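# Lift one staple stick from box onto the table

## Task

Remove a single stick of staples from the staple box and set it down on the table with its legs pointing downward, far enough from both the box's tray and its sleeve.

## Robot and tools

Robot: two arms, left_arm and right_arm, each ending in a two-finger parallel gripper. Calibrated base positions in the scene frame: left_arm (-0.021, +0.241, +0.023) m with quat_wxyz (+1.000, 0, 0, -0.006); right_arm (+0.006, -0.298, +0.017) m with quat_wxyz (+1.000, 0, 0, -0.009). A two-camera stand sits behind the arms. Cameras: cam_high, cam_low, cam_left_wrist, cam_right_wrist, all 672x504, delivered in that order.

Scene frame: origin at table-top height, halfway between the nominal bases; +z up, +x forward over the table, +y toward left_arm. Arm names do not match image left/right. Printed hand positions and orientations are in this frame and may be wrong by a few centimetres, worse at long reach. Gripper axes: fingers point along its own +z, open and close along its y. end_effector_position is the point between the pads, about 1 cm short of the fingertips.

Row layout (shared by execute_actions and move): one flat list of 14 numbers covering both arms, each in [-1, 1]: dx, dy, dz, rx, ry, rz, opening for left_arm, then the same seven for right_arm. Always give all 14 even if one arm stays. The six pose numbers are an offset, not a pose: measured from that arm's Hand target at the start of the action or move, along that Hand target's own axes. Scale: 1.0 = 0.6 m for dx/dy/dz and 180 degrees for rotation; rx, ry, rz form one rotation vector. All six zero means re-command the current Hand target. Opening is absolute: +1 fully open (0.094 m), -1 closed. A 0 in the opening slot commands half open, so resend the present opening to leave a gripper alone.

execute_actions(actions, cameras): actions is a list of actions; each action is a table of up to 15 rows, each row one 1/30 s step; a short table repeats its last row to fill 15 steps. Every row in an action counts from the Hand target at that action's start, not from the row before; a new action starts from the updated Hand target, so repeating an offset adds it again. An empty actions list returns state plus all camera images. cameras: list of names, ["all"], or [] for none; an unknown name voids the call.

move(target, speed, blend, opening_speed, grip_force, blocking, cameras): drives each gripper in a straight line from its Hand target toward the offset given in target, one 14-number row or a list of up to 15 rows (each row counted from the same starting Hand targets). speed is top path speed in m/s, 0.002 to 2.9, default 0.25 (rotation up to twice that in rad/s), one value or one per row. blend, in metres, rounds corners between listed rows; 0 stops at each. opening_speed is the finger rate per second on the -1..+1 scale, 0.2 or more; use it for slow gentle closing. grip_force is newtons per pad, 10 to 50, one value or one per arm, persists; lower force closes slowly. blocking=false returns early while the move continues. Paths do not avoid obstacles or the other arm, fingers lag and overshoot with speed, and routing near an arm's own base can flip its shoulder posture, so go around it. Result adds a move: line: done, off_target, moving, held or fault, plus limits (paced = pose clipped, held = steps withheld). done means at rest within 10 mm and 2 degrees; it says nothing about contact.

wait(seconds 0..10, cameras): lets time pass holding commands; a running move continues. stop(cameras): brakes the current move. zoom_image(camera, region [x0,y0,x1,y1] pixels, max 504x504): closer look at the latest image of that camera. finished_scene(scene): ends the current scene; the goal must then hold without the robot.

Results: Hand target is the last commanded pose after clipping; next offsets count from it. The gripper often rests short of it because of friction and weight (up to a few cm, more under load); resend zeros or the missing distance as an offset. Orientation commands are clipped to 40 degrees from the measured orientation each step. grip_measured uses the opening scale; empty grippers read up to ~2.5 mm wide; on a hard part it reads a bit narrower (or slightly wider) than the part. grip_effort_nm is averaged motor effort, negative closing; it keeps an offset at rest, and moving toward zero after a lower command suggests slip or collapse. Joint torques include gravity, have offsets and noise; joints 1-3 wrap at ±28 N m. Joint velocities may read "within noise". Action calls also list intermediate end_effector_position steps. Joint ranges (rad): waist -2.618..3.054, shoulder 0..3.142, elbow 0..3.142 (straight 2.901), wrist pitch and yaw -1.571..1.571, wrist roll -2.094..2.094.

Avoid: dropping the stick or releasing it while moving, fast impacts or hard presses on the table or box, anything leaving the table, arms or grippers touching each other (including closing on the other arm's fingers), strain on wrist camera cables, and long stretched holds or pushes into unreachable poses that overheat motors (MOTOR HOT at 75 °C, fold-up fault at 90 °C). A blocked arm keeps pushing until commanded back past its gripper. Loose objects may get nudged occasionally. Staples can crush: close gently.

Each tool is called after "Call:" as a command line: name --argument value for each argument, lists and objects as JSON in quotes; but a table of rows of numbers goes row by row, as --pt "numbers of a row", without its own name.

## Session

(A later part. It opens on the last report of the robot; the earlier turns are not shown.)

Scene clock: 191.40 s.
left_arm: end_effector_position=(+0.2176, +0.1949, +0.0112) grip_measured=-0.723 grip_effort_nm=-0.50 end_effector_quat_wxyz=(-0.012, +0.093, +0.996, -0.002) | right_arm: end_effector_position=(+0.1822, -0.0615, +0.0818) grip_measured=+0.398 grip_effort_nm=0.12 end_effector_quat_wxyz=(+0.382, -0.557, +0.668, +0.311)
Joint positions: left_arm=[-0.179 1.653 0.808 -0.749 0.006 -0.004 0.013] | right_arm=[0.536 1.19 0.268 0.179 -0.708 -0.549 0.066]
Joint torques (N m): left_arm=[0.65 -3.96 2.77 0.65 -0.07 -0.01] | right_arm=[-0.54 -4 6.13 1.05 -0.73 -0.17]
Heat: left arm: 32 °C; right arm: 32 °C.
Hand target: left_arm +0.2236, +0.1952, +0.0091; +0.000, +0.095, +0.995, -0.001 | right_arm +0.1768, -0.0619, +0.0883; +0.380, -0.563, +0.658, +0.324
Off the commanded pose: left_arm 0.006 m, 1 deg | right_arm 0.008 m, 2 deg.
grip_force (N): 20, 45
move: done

Call:
move --pt "0 0 -0.1417 0 0 0 -0.8 0 0 0 0 0 0 0.4" --pt "-0.2363 0.1388 -0.1417 0 0 0 -0.8 0 0 0 0 0 0 0.4" --pt "-0.2363 0.1388 -0.0283 0 0 0 -0.8 0 0 0 0 0 0 0.4" --speed '[0.1,0.15,0.1]' --blend '[0.02,0.02,0]' --cameras '["cam_left_wrist","cam_low"]'

Call:
zoom_image --camera "cam_low" --region '[440, 130, 560, 230]'

Call:
zoom_image --camera "cam_left_wrist" --region '[220, 264, 440, 504]'

Scene clock: 199.57 s.
left_arm: end_effector_position=(+0.3726, +0.2490, +0.0283) grip_measured=-0.723 grip_effort_nm=-0.50 end_effector_quat_wxyz=(-0.011, +0.087, +0.996, -0.004) | right_arm: end_effector_position=(+0.1822, -0.0615, +0.0818) grip_measured=+0.398 grip_effort_nm=0.13 end_effector_quat_wxyz=(+0.382, -0.557, +0.668, +0.311)
Joint positions: left_arm=[0.031 2.141 1.555 -1.008 0.005 0.193 0.013] | right_arm=[0.536 1.19 0.268 0.179 -0.708 -0.549 0.066]
Joint torques (N m): left_arm=[0.5 -8.4 3.25 0.6 -0.07 0.11] | right_arm=[-0.57 -4 6.16 1.06 -0.72 -0.17]
Heat: left arm: 32 °C; right arm: 32 °C.
Hand target: left_arm +0.3786, +0.2500, +0.0261; +0.000, +0.095, +0.995, -0.001 | right_arm +0.1768, -0.0619, +0.0883; +0.380, -0.563, +0.658, +0.324
Off the commanded pose: left_arm 0.006 m, 2 deg | right_arm 0.008 m, 2 deg.
grip_force (N): 20, 45
move: done
Images, in order (width x height): cam_low 672x504, cam_left_wrist 672x504.

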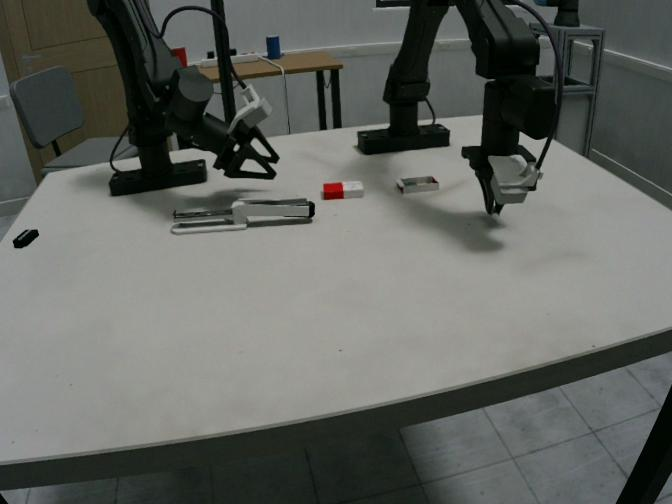

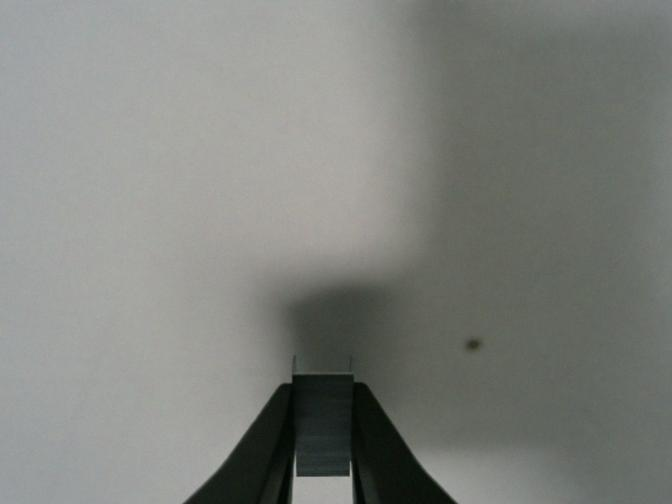

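Scaled by 4.200 from the camera's 672x504 image, which has a finer 960x720 frame.

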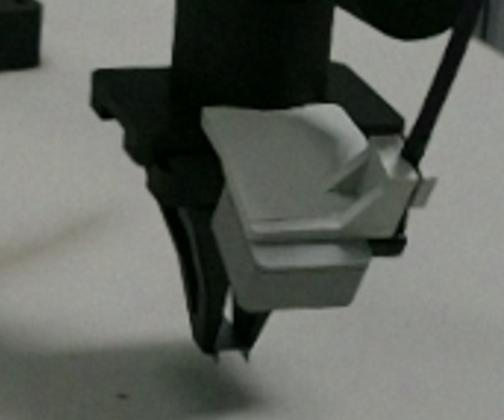

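Scaled by 2.100 from the camera's 672x504 image, which has a finer 960x720 frame.

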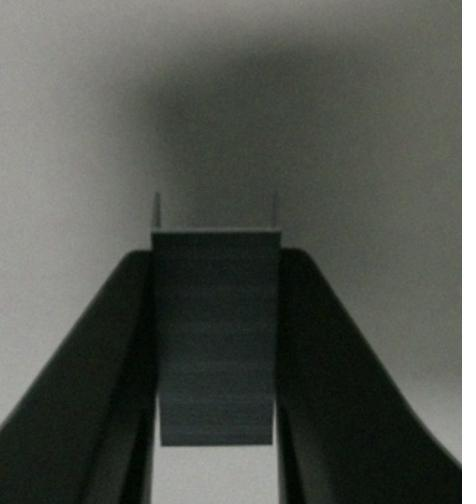

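Call:
move --target '[0,0,0.0217,0,0,0,-0.8,0,0,0,0,0,0,0.4]' --speed 0.03 --cameras '["cam_left_wrist","cam_low"]'

Call:
zoom_image --camera "cam_low" --region '[460, 150, 540, 230]'

Scene clock: 203.03 s.
left_arm: end_effector_position=(+0.3733, +0.2490, +0.0173) grip_measured=-0.723 grip_effort_nm=-0.50 end_effector_quat_wxyz=(-0.009, +0.087, +0.996, -0.003) | right_arm: end_effector_position=(+0.1822, -0.0615, +0.0818) grip_measured=+0.398 grip_effort_nm=0.12 end_effector_quat_wxyz=(+0.382, -0.557, +0.668, +0.311)
Joint positions: left_arm=[0.031 2.155 1.53 -0.965 0.005 0.193 0.013] | right_arm=[0.536 1.19 0.268 0.179 -0.708 -0.549 0.066]
Joint torques (N m): left_arm=[0.55 -8.13 3.11 0.62 -0.06 0.09] | right_arm=[-0.54 -4 6.13 1.05 -0.72 -0.18]
Heat: left arm: 32 °C; right arm: 32 °C.
Hand target: left_arm +0.3786, +0.2500, +0.0131; +0.000, +0.095, +0.995, -0.001 | right_arm +0.1768, -0.0619, +0.0883; +0.380, -0.563, +0.658, +0.324
Off the commanded pose: left_arm 0.007 m, 2 deg | right_arm 0.008 m, 2 deg.
grip_force (N): 20, 45
move: done
Images, in order (width x height): cam_low 672x504, cam_left_wrist 672x504.

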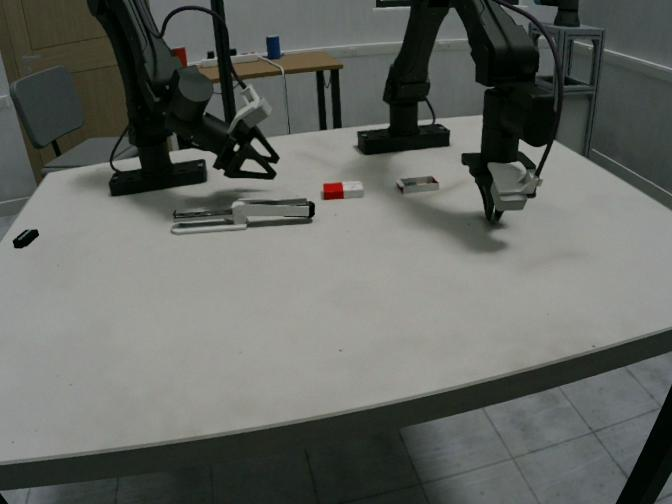

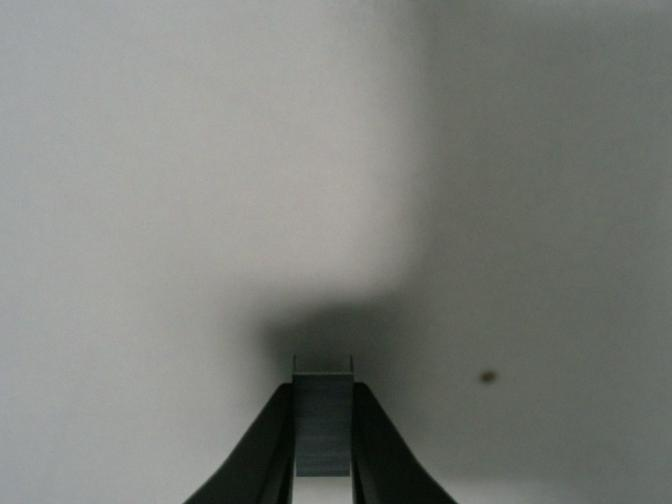

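Scaled by 6.300 from the camera's 672x504 image, which has a finer 960x720 frame.

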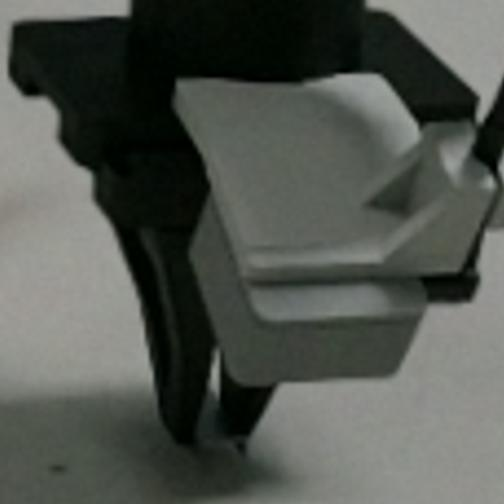

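Down 3 mm more, slowly.

Call:
move --target '[0,0,0.006,0,0,0,-0.8,0,0,0,0,0,0,0.4]' --speed 0.02 --cameras '["cam_left_wrist","cam_low"]'

Call:
zoom_image --camera "cam_low" --region '[460, 150, 540, 230]'

Call:
zoom_image --camera "cam_left_wrist" --region '[220, 264, 440, 504]'

Scene clock: 206.63 s.
left_arm: end_effector_position=(+0.3737, +0.2490, +0.0141) grip_measured=-0.723 grip_effort_nm=-0.50 end_effector_quat_wxyz=(-0.008, +0.087, +0.996, -0.003) | right_arm: end_effector_position=(+0.1822, -0.0615, +0.0818) grip_measured=+0.398 grip_effort_nm=0.13 end_effector_quat_wxyz=(+0.382, -0.557, +0.668, +0.311)
Joint positions: left_arm=[0.031 2.159 1.524 -0.953 0.005 0.193 0.013] | right_arm=[0.536 1.19 0.268 0.179 -0.708 -0.549 0.066]
Joint torques (N m): left_arm=[0.57 -8.08 3.1 0.63 -0.09 0.08] | right_arm=[-0.55 -4 6.16 1.05 -0.73 -0.18]
Heat: left arm: 32 °C; right arm: 32 °C.
Hand target: left_arm +0.3786, +0.2500, +0.0095; +0.000, +0.095, +0.995, -0.001 | right_arm +0.1768, -0.0619, +0.0883; +0.380, -0.563, +0.658, +0.324
Off the commanded pose: left_arm 0.007 m, 1 deg | right_arm 0.008 m, 2 deg.
grip_force (N): 20, 45
move: done
Images, in order (width x height): cam_low 672x504, cam_left_wrist 672x504.

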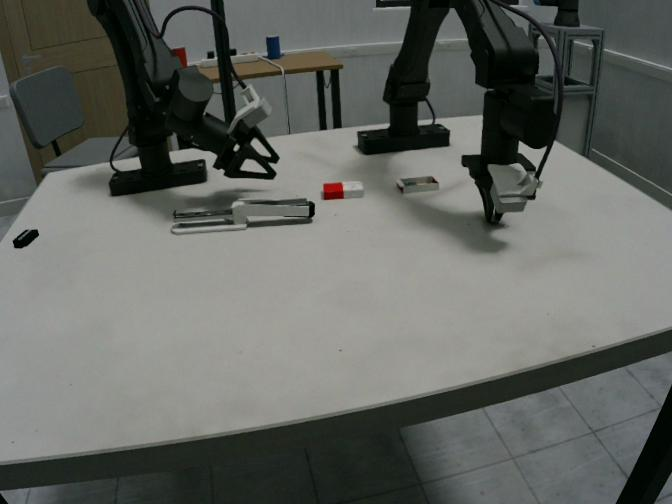

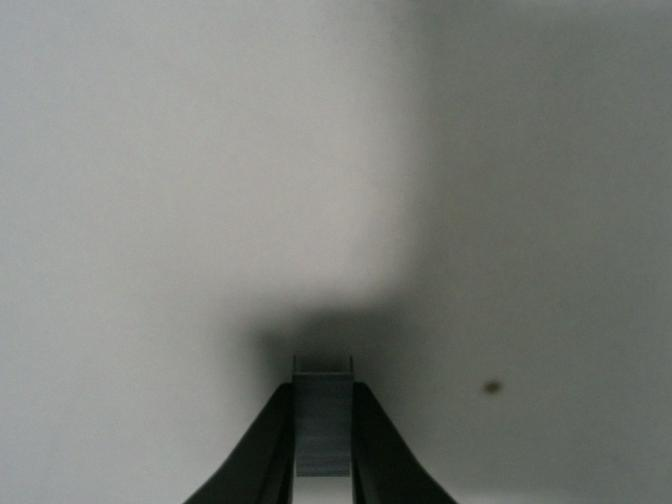

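Scaled by 6.300 from the camera's 672x504 image, which has a finer 960x720 frame.

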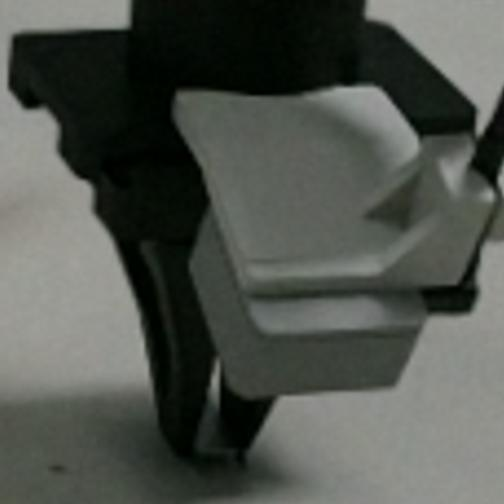

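Scaled by 2.100 from the camera's 672x504 image, which has a finer 960x720 frame.

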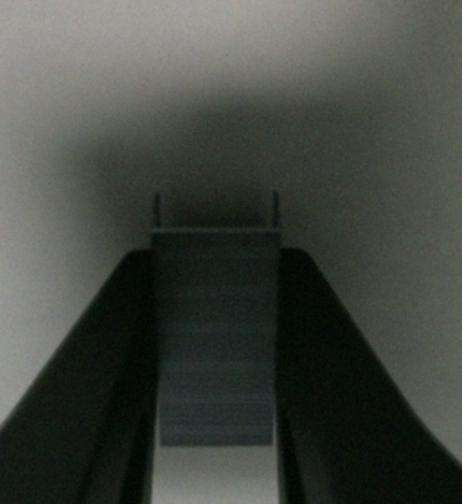

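Another 3 mm.

Call:
move --target '[0,0,0.005,0,0,0,-0.8,0,0,0,0,0,0,0.4]' --speed 0.02 --cameras '["cam_left_wrist","cam_low"]'

Call:
zoom_image --camera "cam_low" --region '[460, 150, 540, 230]'

Call:
zoom_image --camera "cam_left_wrist" --region '[220, 264, 440, 504]'

Scene clock: 210.03 s.
left_arm: end_effector_position=(+0.3760, +0.2491, +0.0141) grip_measured=-0.723 grip_effort_nm=-0.50 end_effector_quat_wxyz=(-0.004, +0.087, +0.996, -0.003) | right_arm: end_effector_position=(+0.1822, -0.0615, +0.0818) grip_measured=+0.398 grip_effort_nm=0.13 end_effector_quat_wxyz=(+0.382, -0.557, +0.668, +0.311)
Joint positions: left_arm=[0.031 2.159 1.524 -0.943 0.005 0.193 0.013] | right_arm=[0.536 1.19 0.268 0.179 -0.708 -0.549 0.066]
Joint torques (N m): left_arm=[0.57 -7.76 2.71 0.66 -0.06 0.1] | right_arm=[-0.54 -4 6.16 1.05 -0.72 -0.18]
Heat: left arm: 31 °C; right arm: 32 °C.
Hand target: left_arm +0.3786, +0.2500, +0.0065; +0.000, +0.095, +0.995, -0.001 | right_arm +0.1768, -0.0619, +0.0883; +0.380, -0.563, +0.658, +0.324
Off the commanded pose: left_arm 0.008 m, 1 deg | right_arm 0.008 m, 2 deg.
grip_force (N): 20, 45
move: done
Images, in order (width x height): cam_low 672x504, cam_left_wrist 672x504.

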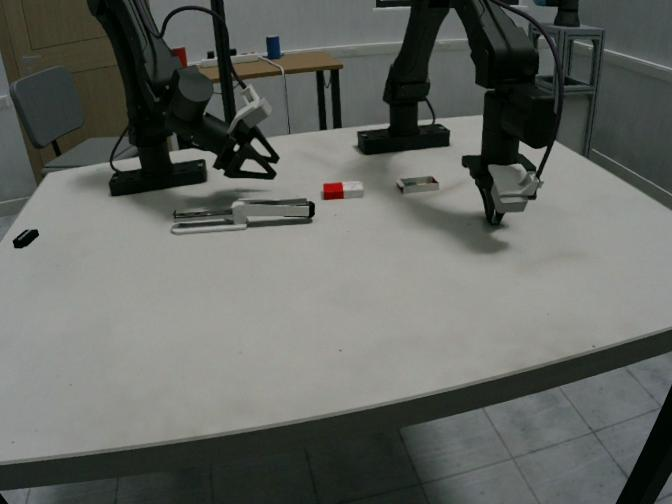

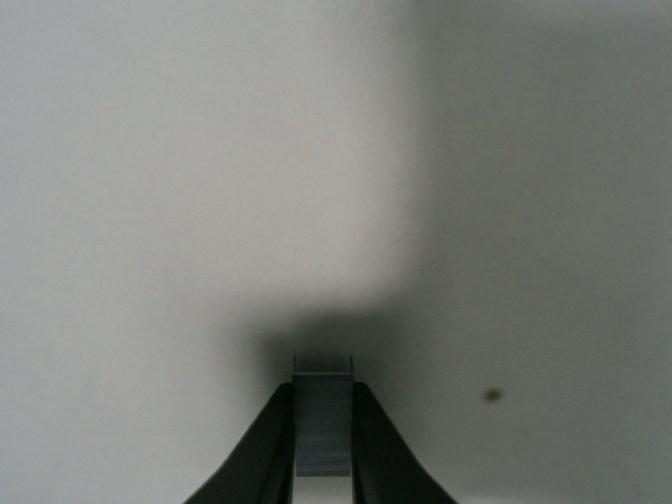

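Scaled by 6.300 from the camera's 672x504 image, which has a finer 960x720 frame.

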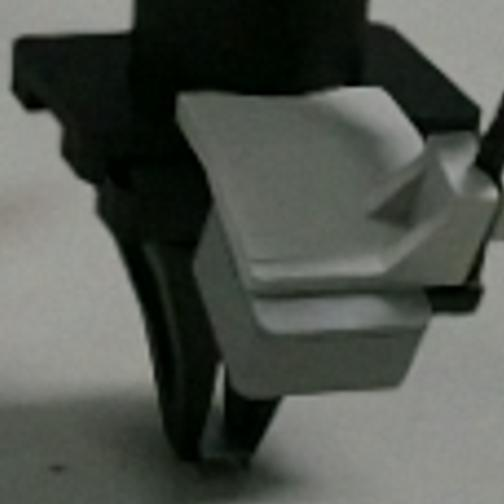

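Scaled by 2.100 from the camera's 672x504 image, which has a finer 960x720 frame.

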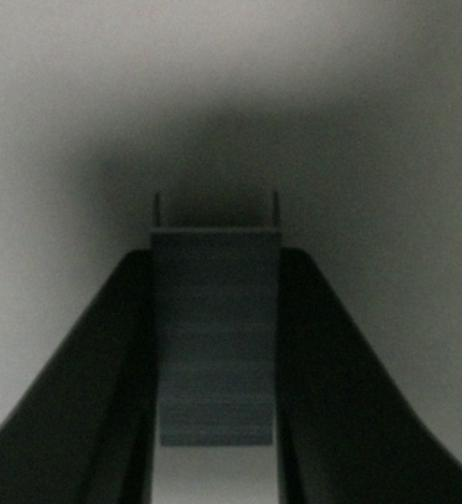

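Call:
move --target '[0,0,0.0045,0,0,0,-0.8,0,0,0,0,0,0,0.4]' --speed 0.02 --cameras '["cam_left_wrist","cam_low"]'

Call:
zoom_image --camera "cam_low" --region '[460, 150, 540, 230]'

Scene clock: 213.77 s.
left_arm: end_effector_position=(+0.3748, +0.2490, +0.0130) grip_measured=-0.723 grip_effort_nm=-0.50 end_effector_quat_wxyz=(-0.005, +0.087, +0.996, -0.003) | right_arm: end_effector_position=(+0.1822, -0.0615, +0.0818) grip_measured=+0.398 grip_effort_nm=0.13 end_effector_quat_wxyz=(+0.382, -0.557, +0.668, +0.311)
Joint positions: left_arm=[0.031 2.159 1.52 -0.942 0.005 0.193 0.013] | right_arm=[0.536 1.19 0.268 0.179 -0.708 -0.549 0.066]
Joint torques (N m): left_arm=[0.59 -7.51 2.59 0.73 -0.05 0.08] | right_arm=[-0.54 -4 6.15 1.05 -0.72 -0.17]
Heat: left arm: 31 °C; right arm: 32 °C.
Hand target: left_arm +0.3786, +0.2500, +0.0038; +0.000, +0.095, +0.995, -0.001 | right_arm +0.1768, -0.0619, +0.0883; +0.380, -0.563, +0.658, +0.324
Off the commanded pose: left_arm 0.010 m, 1 deg | right_arm 0.008 m, 2 deg.
grip_force (N): 20, 45
move: done
Images, in order (width x height): cam_low 672x504, cam_left_wrist 672x504.

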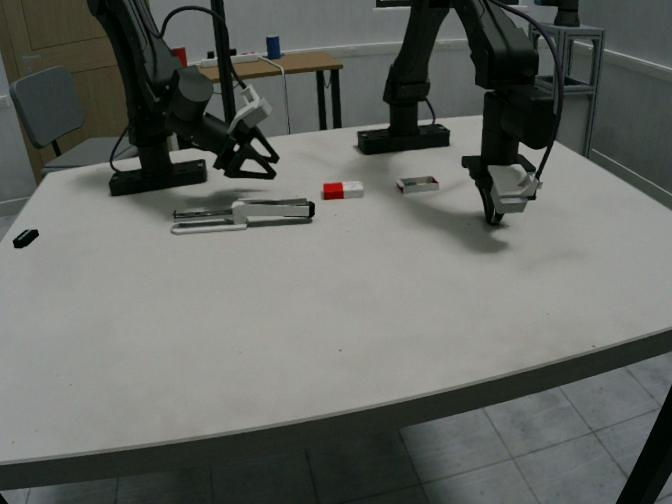

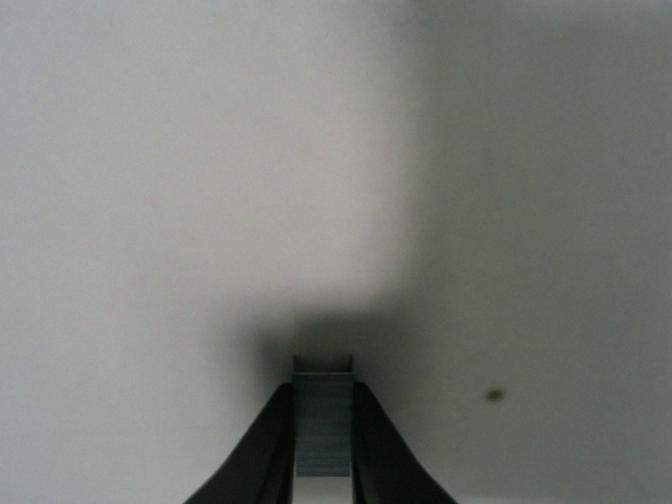

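Scaled by 6.300 from the camera's 672x504 image, which has a finer 960x720 frame.

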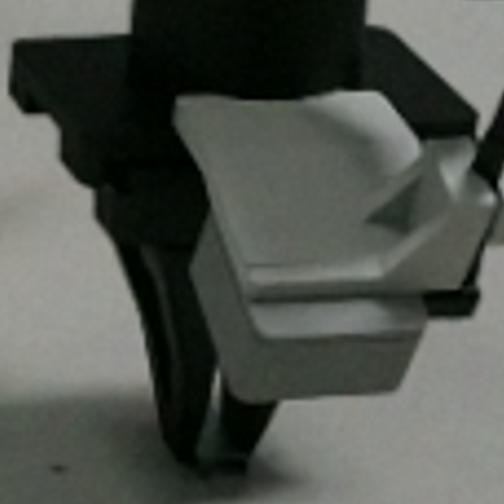

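Call:
move --target '[0,0,-0.008,0,0,0,-0.8,0,0,0,0,0,0,0.4]' --speed 0.03

Call:
move --target '[0,0,0,0,0,0,-0.55,0,0,0,0,0,0,0.4]' --opening_speed 0.3 --cameras '["cam_left_wrist","cam_low"]'

Scene clock: 221.90 s.
left_arm: end_effector_position=(+0.3748, +0.2490, +0.0130) grip_measured=-0.723 grip_effort_nm=-0.50 end_effector_quat_wxyz=(-0.005, +0.087, +0.996, -0.003) | right_arm: end_effector_position=(+0.1822, -0.0615, +0.0818) grip_measured=+0.398 grip_effort_nm=0.13 end_effector_quat_wxyz=(+0.382, -0.557, +0.668, +0.311)
Joint positions: left_arm=[0.031 2.159 1.52 -0.942 0.005 0.193 0.013] | right_arm=[0.536 1.19 0.268 0.179 -0.708 -0.549 0.066]
Joint torques (N m): left_arm=[0.47 -8.12 3.38 0.56 -0.07 0.09] | right_arm=[-0.54 -4 6.15 1.06 -0.72 -0.17]
Heat: left arm: 31 °C; right arm: 32 °C.
Hand target: left_arm +0.3786, +0.2500, +0.0086; +0.000, +0.095, +0.995, -0.001 | right_arm +0.1768, -0.0619, +0.0883; +0.380, -0.563, +0.658, +0.324
Off the commanded pose: left_arm 0.006 m, 1 deg | right_arm 0.008 m, 2 deg.
grip_force (N): 20, 45
move: done

Scene clock: 223.23 s.
left_arm: end_effector_position=(+0.3748, +0.2490, +0.0130) grip_measured=-0.552 grip_effort_nm=0.10 end_effector_quat_wxyz=(-0.005, +0.087, +0.996, -0.003) | right_arm: end_effector_position=(+0.1822, -0.0615, +0.0818) grip_measured=+0.398 grip_effort_nm=0.12 end_effector_quat_wxyz=(+0.382, -0.557, +0.668, +0.311)
Joint positions: left_arm=[0.031 2.159 1.52 -0.942 0.005 0.193 0.021] | right_arm=[0.536 1.19 0.268 0.179 -0.708 -0.549 0.066]
Joint torques (N m): left_arm=[0.59 -8.01 3.29 0.54 -0.07 0.12] | right_arm=[-0.55 -4 6.15 1.06 -0.72 -0.18]
Heat: left arm: 31 °C; right arm: 32 °C.
Hand target: left_arm +0.3786, +0.2500, +0.0086; +0.000, +0.095, +0.995, -0.001 | right_arm +0.1768, -0.0619, +0.0883; +0.380, -0.563, +0.658, +0.324
Off the commanded pose: left_arm 0.006 m, 1 deg | right_arm 0.008 m, 2 deg.
grip_force (N): 20, 45
move: done
Images, in order (width x height): cam_low 672x504, cam_left_wrist 672x504.

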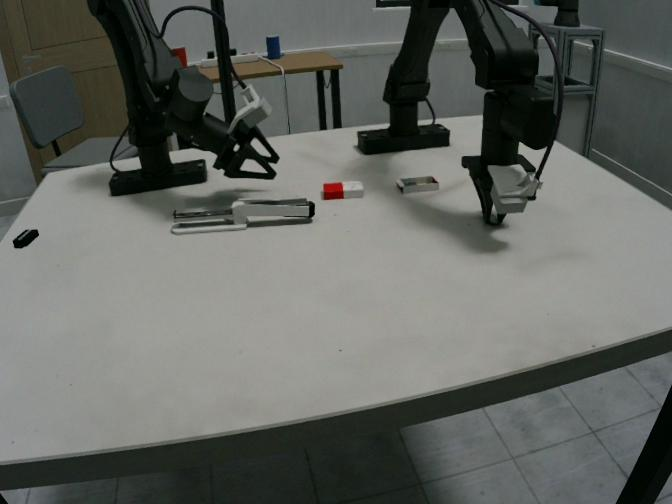

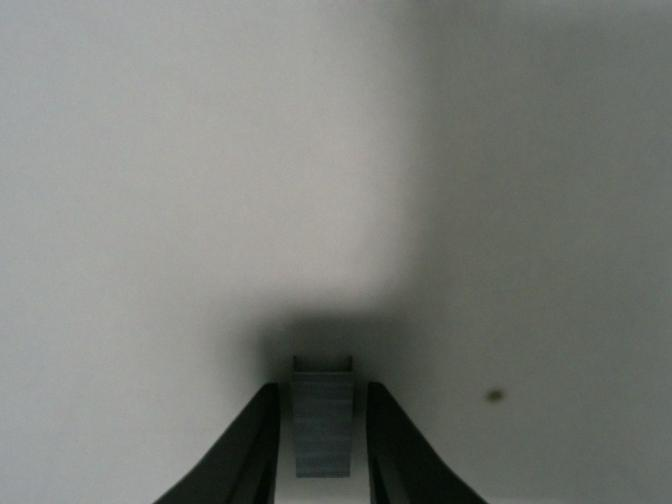

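Call:
move --target '[0,0,-0.17,0,0,0,-0.5,0,0,0,0,0,0,0.4]' --speed 0.1 --cameras '["cam_low","cam_left_wrist"]'

Call:
zoom_image --camera "cam_low" --region '[440, 170, 560, 260]'

Scene clock: 227.17 s.
left_arm: end_effector_position=(+0.3697, +0.2489, +0.0840) grip_measured=-0.502 grip_effort_nm=0.10 end_effector_quat_wxyz=(-0.033, +0.087, +0.996, -0.006) | right_arm: end_effector_position=(+0.1822, -0.0615, +0.0818) grip_measured=+0.398 grip_effort_nm=0.12 end_effector_quat_wxyz=(+0.382, -0.557, +0.668, +0.311)
Joint positions: left_arm=[0.031 2.119 1.747 -1.264 0.005 0.193 0.023] | right_arm=[0.536 1.19 0.268 0.179 -0.708 -0.549 0.066]
Joint torques (N m): left_arm=[0.59 -12.51 6.6 0.06 -0.05 0.15] | right_arm=[-0.57 -3.99 6.16 1.05 -0.72 -0.17]
Heat: left arm: 31 °C; right arm: 32 °C.
Hand target: left_arm +0.3785, +0.2501, +0.1106; +0.000, +0.095, +0.995, -0.001 | right_arm +0.1768, -0.0619, +0.0883; +0.380, -0.563, +0.658, +0.324
Off the commanded pose: left_arm 0.028 m, 4 deg | right_arm 0.008 m, 2 deg.
grip_force (N): 20, 45
move: off_target (left_arm)
Images, in order (width x height): cam_low 672x504, cam_left_wrist 672x504.

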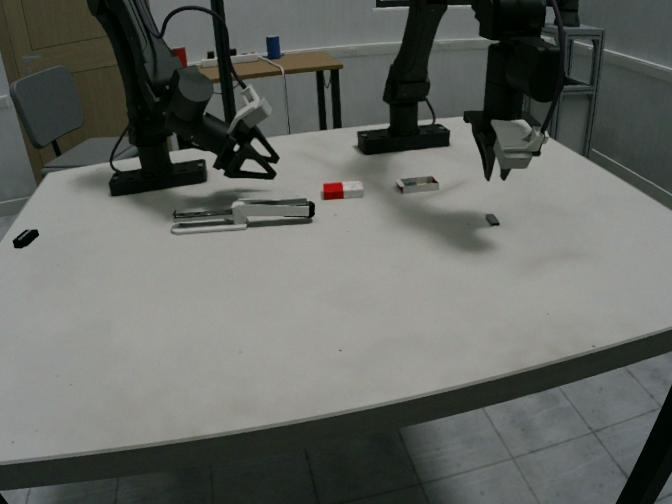

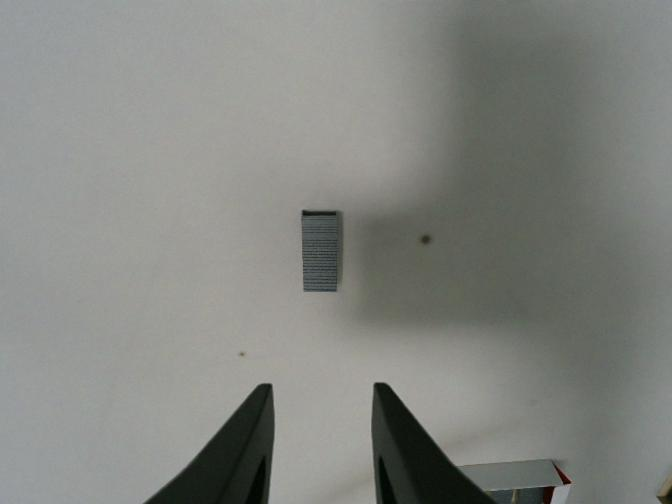

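Scaled by 4.200 from the camera's 672x504 image, which has a finer 960x720 frame.

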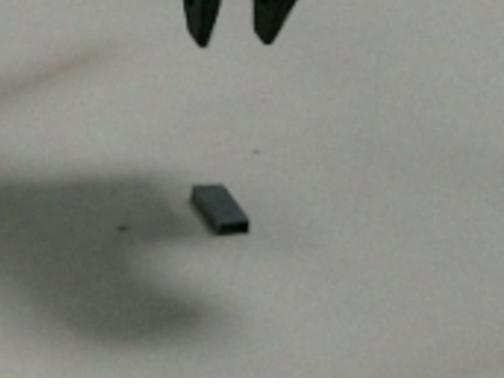

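Call:
finished_scene --scene 2

The scene is finished: the task was done.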